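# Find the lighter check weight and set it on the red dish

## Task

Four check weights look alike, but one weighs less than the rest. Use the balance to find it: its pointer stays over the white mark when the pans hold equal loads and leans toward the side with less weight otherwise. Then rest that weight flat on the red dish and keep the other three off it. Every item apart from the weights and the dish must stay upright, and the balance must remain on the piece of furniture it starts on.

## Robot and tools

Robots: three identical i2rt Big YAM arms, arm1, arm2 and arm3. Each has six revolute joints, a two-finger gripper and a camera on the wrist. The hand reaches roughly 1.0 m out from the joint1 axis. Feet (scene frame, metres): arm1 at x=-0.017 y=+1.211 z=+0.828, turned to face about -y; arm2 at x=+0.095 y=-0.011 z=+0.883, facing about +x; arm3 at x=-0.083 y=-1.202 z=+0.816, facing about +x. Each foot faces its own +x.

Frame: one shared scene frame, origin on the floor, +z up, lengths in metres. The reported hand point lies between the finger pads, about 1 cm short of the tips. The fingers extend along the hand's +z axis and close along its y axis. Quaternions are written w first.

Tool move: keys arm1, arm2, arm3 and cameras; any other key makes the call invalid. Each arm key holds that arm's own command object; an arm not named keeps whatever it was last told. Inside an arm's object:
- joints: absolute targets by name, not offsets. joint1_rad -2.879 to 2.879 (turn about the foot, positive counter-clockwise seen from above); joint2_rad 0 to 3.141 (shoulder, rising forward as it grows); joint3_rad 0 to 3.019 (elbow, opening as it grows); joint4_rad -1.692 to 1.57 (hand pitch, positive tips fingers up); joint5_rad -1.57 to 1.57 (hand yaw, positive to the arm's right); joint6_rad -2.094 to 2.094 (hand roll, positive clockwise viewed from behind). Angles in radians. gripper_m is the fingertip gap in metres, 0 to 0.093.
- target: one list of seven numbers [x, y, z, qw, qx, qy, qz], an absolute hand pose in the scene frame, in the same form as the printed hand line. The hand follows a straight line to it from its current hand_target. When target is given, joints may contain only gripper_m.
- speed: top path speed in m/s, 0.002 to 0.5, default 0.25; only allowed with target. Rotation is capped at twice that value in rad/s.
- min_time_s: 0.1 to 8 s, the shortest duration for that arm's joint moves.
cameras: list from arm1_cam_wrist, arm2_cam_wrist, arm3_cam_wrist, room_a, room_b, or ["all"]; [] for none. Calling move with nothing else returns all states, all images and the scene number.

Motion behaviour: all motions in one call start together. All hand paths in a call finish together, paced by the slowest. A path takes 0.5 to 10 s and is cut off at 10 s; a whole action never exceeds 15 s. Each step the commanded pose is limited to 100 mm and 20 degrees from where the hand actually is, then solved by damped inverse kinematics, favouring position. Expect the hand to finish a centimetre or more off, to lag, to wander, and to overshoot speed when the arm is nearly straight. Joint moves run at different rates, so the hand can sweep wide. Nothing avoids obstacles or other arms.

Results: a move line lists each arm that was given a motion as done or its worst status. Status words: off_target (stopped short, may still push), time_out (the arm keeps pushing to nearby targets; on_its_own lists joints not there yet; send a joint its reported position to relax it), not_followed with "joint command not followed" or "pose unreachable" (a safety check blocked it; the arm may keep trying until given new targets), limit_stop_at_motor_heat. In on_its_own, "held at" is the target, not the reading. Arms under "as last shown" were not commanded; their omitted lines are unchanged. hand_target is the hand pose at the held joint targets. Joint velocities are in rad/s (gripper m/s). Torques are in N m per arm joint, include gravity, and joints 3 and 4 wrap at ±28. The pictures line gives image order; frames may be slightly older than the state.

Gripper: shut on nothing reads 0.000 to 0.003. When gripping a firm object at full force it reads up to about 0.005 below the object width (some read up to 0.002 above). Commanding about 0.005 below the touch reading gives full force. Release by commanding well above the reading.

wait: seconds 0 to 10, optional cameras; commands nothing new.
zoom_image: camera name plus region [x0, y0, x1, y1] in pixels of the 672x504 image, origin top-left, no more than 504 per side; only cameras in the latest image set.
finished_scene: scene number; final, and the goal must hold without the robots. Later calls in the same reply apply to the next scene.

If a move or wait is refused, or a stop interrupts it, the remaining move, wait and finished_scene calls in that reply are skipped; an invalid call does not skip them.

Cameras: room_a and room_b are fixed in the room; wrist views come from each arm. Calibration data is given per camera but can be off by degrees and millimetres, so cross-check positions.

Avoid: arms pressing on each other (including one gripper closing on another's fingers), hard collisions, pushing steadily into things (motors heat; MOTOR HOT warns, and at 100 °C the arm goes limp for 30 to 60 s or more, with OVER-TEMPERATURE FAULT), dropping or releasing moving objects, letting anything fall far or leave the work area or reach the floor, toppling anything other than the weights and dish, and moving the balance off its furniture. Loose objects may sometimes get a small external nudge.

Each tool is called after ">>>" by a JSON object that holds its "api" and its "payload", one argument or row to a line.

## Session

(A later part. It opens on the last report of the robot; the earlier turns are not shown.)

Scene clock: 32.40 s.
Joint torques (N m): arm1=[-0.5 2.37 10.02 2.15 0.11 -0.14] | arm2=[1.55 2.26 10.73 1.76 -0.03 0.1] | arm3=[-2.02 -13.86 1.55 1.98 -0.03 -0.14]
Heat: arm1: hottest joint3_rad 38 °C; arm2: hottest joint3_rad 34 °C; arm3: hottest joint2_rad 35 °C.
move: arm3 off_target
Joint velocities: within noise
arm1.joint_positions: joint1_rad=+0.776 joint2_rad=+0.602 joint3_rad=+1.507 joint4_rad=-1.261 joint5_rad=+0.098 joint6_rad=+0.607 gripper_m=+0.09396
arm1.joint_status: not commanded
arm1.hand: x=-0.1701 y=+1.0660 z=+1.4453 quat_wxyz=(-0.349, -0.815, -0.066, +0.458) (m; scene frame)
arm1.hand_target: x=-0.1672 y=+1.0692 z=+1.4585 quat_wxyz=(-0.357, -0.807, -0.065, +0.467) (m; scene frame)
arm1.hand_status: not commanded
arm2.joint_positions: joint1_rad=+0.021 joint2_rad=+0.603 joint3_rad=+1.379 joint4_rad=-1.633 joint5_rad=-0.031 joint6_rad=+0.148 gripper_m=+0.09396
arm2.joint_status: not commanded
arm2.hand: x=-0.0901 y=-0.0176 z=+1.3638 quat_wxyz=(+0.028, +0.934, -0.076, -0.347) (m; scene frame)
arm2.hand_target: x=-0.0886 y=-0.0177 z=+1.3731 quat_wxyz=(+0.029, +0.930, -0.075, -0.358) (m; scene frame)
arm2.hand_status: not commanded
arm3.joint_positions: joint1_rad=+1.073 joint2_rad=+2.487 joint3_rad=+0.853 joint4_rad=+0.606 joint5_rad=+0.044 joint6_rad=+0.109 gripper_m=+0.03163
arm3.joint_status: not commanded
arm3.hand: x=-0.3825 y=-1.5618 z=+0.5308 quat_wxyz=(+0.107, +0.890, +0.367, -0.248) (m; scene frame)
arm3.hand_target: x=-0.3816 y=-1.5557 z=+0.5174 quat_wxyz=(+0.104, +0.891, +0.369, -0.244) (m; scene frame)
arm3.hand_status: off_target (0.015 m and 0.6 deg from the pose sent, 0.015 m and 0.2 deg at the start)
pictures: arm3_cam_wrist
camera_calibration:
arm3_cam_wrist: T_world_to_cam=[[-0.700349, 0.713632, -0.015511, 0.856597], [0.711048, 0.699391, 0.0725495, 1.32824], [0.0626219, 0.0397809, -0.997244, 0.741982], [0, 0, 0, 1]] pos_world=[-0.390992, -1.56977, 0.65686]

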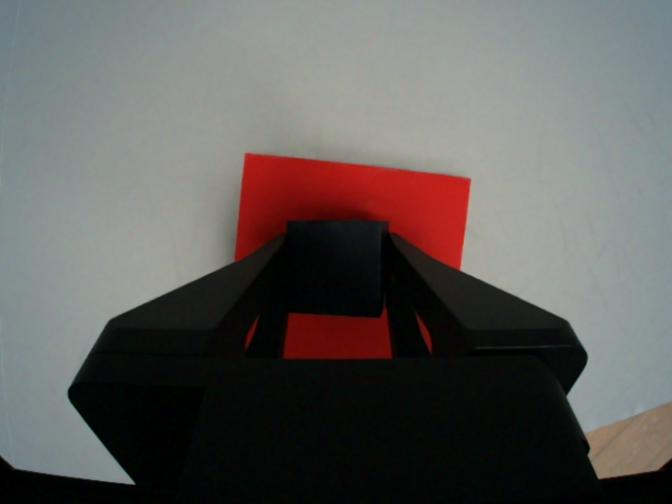

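>>> {"api": "move", "payload": {
  "arm3": {"target": [-0.382, -1.558, 0.524, 0.104, 0.8912, 0.369, -0.2440], "speed": 0.05, "joints": {"gripper_m": 0.045}},
  "cameras": ["arm3_cam_wrist"]
}}

>>> {"api": "zoom_image", "payload": {
  "camera": "arm3_cam_wrist",
  "region": [180, 60, 500, 340]
}}

Scene clock: 33.67 s.
Joint torques (N m): arm1=[-0.32 2.73 9.99 2.18 0.1 -0.13] | arm2=[1.67 2.14 10.7 1.77 -0.04 0.09] | arm3=[-1.67 -15.5 1.01 1.43 0.04 -0.11]
Heat: arm1: hottest joint3_rad 38 °C; arm2: hottest joint3_rad 34 °C; arm3: hottest joint2_rad 35 °C.
move: arm3 done
Joint velocities: within noise
arm1, arm2: as last shown
arm3.joint_positions: joint1_rad=+1.073 joint2_rad=+2.487 joint3_rad=+0.854 joint4_rad=+0.606 joint5_rad=+0.044 joint6_rad=+0.109 gripper_m=+0.04493
arm3.joint_status: all done
arm3.hand: x=-0.3829 y=-1.5623 z=+0.5310 quat_wxyz=(+0.108, +0.890, +0.367, -0.249) (m; scene frame)
arm3.hand_target: x=-0.3819 y=-1.5580 z=+0.5242 quat_wxyz=(+0.104, +0.891, +0.369, -0.244) (m; scene frame)
arm3.hand_status: done (0.008 m and 0.7 deg from the pose sent, 0.008 m and 0.7 deg at the start)
pictures: arm3_cam_wrist
camera_calibration:
arm3_cam_wrist: T_world_to_cam=[[-0.700353, 0.713625, -0.0156627, 0.856833], [0.711106, 0.699448, 0.0714179, 1.32965], [0.0619208, 0.0388799, -0.997323, 0.740481], [0, 0, 0, 1]] pos_world=[-0.391291, -1.57027, 0.656959]

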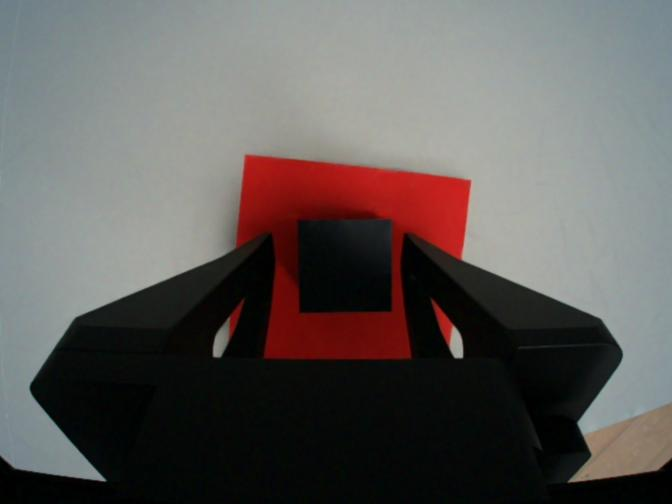

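Scaled by 1.575 from the camera's 672x504 image, which has a finer 960x720 frame.

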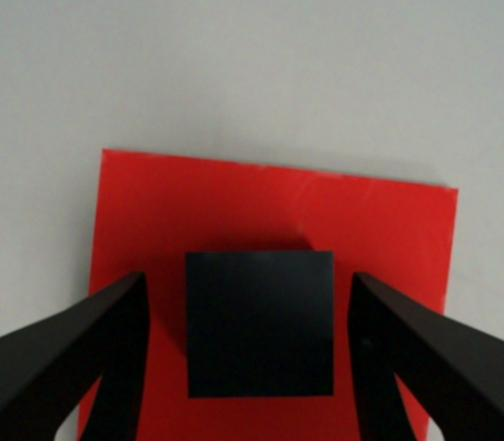

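>>> {"api": "move", "payload": {
  "arm3": {"joints": {"gripper_m": 0.062}}
}}

>>> {"api": "move", "payload": {
  "arm3": {"target": [-0.325, -1.5, 0.66, 0.104, 0.8912, 0.369, -0.2440], "speed": 0.12},
  "cameras": ["arm3_cam_wrist", "room_b"]
}}

>>> {"api": "zoom_image", "payload": {
  "camera": "room_b",
  "region": [0, 200, 300, 400]
}}

Scene clock: 34.37 s.
Joint torques (N m): arm1=[-0.5 2.96 9.94 2.04 0.07 -0.1] | arm2=[1.61 2.2 10.7 1.77 -0.03 0.09] | arm3=[-1.61 -15.33 0.98 1.44 0.03 -0.11]
Heat: arm1: hottest joint3_rad 38 °C; arm2: hottest joint3_rad 34 °C; arm3: hottest joint2_rad 35 °C.
move: arm3 done
Joint velocities: within noise
arm1, arm2: as last shown
arm3.joint_positions: joint1_rad=+1.073 joint2_rad=+2.487 joint3_rad=+0.854 joint4_rad=+0.606 joint5_rad=+0.044 joint6_rad=+0.109 gripper_m=+0.06180
arm3.joint_status: all done
arm3.hand: x=-0.3829 y=-1.5623 z=+0.5310 quat_wxyz=(+0.108, +0.890, +0.367, -0.249) (m; scene frame)
arm3.hand_target: x=-0.3819 y=-1.5580 z=+0.5242 quat_wxyz=(+0.104, +0.891, +0.369, -0.244) (m; scene frame)
arm3.hand_status: not commanded
pictures: none

Scene clock: 36.47 s.
Joint torques (N m): arm1=[-0.15 2.84 10.02 2.15 0.11 -0.15] | arm2=[1.44 2.2 10.77 1.8 -0.05 0.08] | arm3=[-0.5 -13.45 0.79 1.13 0.19 0.06]
Heat: arm1: hottest joint3_rad 38 °C; arm2: hottest joint3_rad 34 °C; arm3: hottest joint2_rad 35 °C.
move: arm3 done
Joint velocities: within noise
arm1, arm2: as last shown
arm3.joint_positions: joint1_rad=+1.084 joint2_rad=+2.049 joint3_rad=+0.485 joint4_rad=+0.525 joint5_rad=+0.051 joint6_rad=+0.114 gripper_m=+0.06190
arm3.joint_status: not commanded
arm3.hand: x=-0.3276 y=-1.4991 z=+0.6567 quat_wxyz=(+0.103, +0.891, +0.370, -0.244) (m; scene frame)
arm3.hand_target: x=-0.3251 y=-1.5001 z=+0.6599 quat_wxyz=(+0.104, +0.891, +0.369, -0.244) (m; scene frame)
arm3.hand_status: done (0.004 m and 0.1 deg from the pose sent, 0.155 m and 0.7 deg at the start)
pictures: arm3_cam_wrist, room_b
camera_calibration:
arm3_cam_wrist: T_world_to_cam=[[-0.702249, 0.711862, -0.00990521, 0.845421], [0.708851, 0.700436, 0.0831904, 1.23016], [0.0661581, 0.0513991, -0.996484, 0.87963], [0, 0, 0, 1]] pos_world=[-0.3365, -1.50869, 0.782574]

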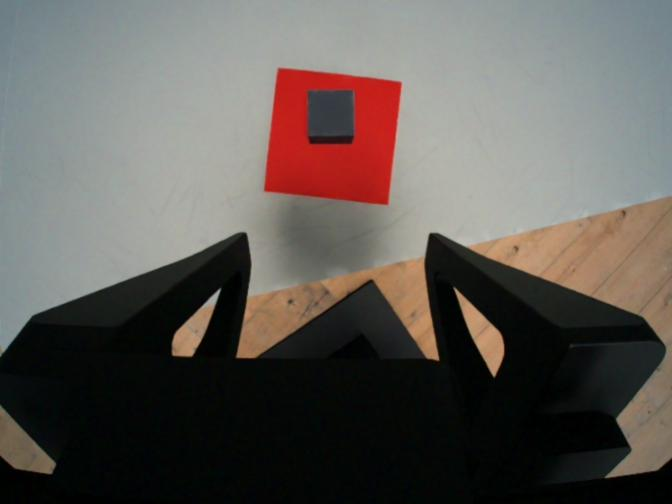

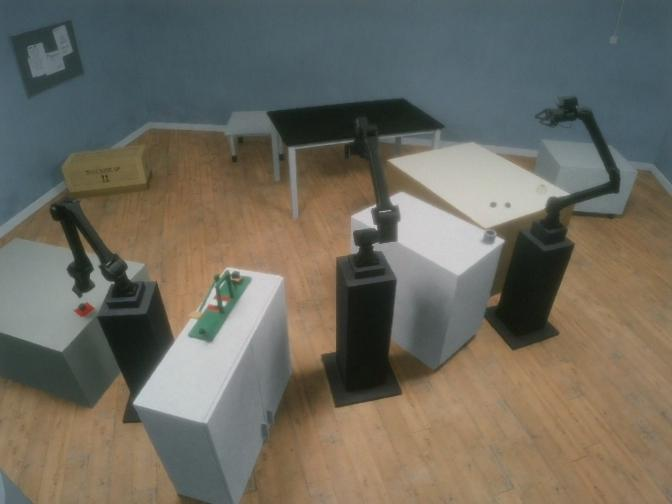

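Scaled by 1.680 from the camera's 672x504 image, which has a finer 960x720 frame.

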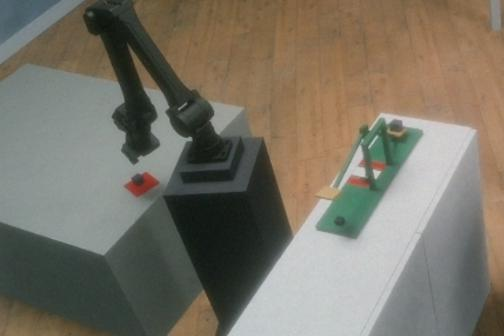

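>>> {"api": "finished_scene", "payload": {
  "scene": 2
}}

The scene is finished: the task was done.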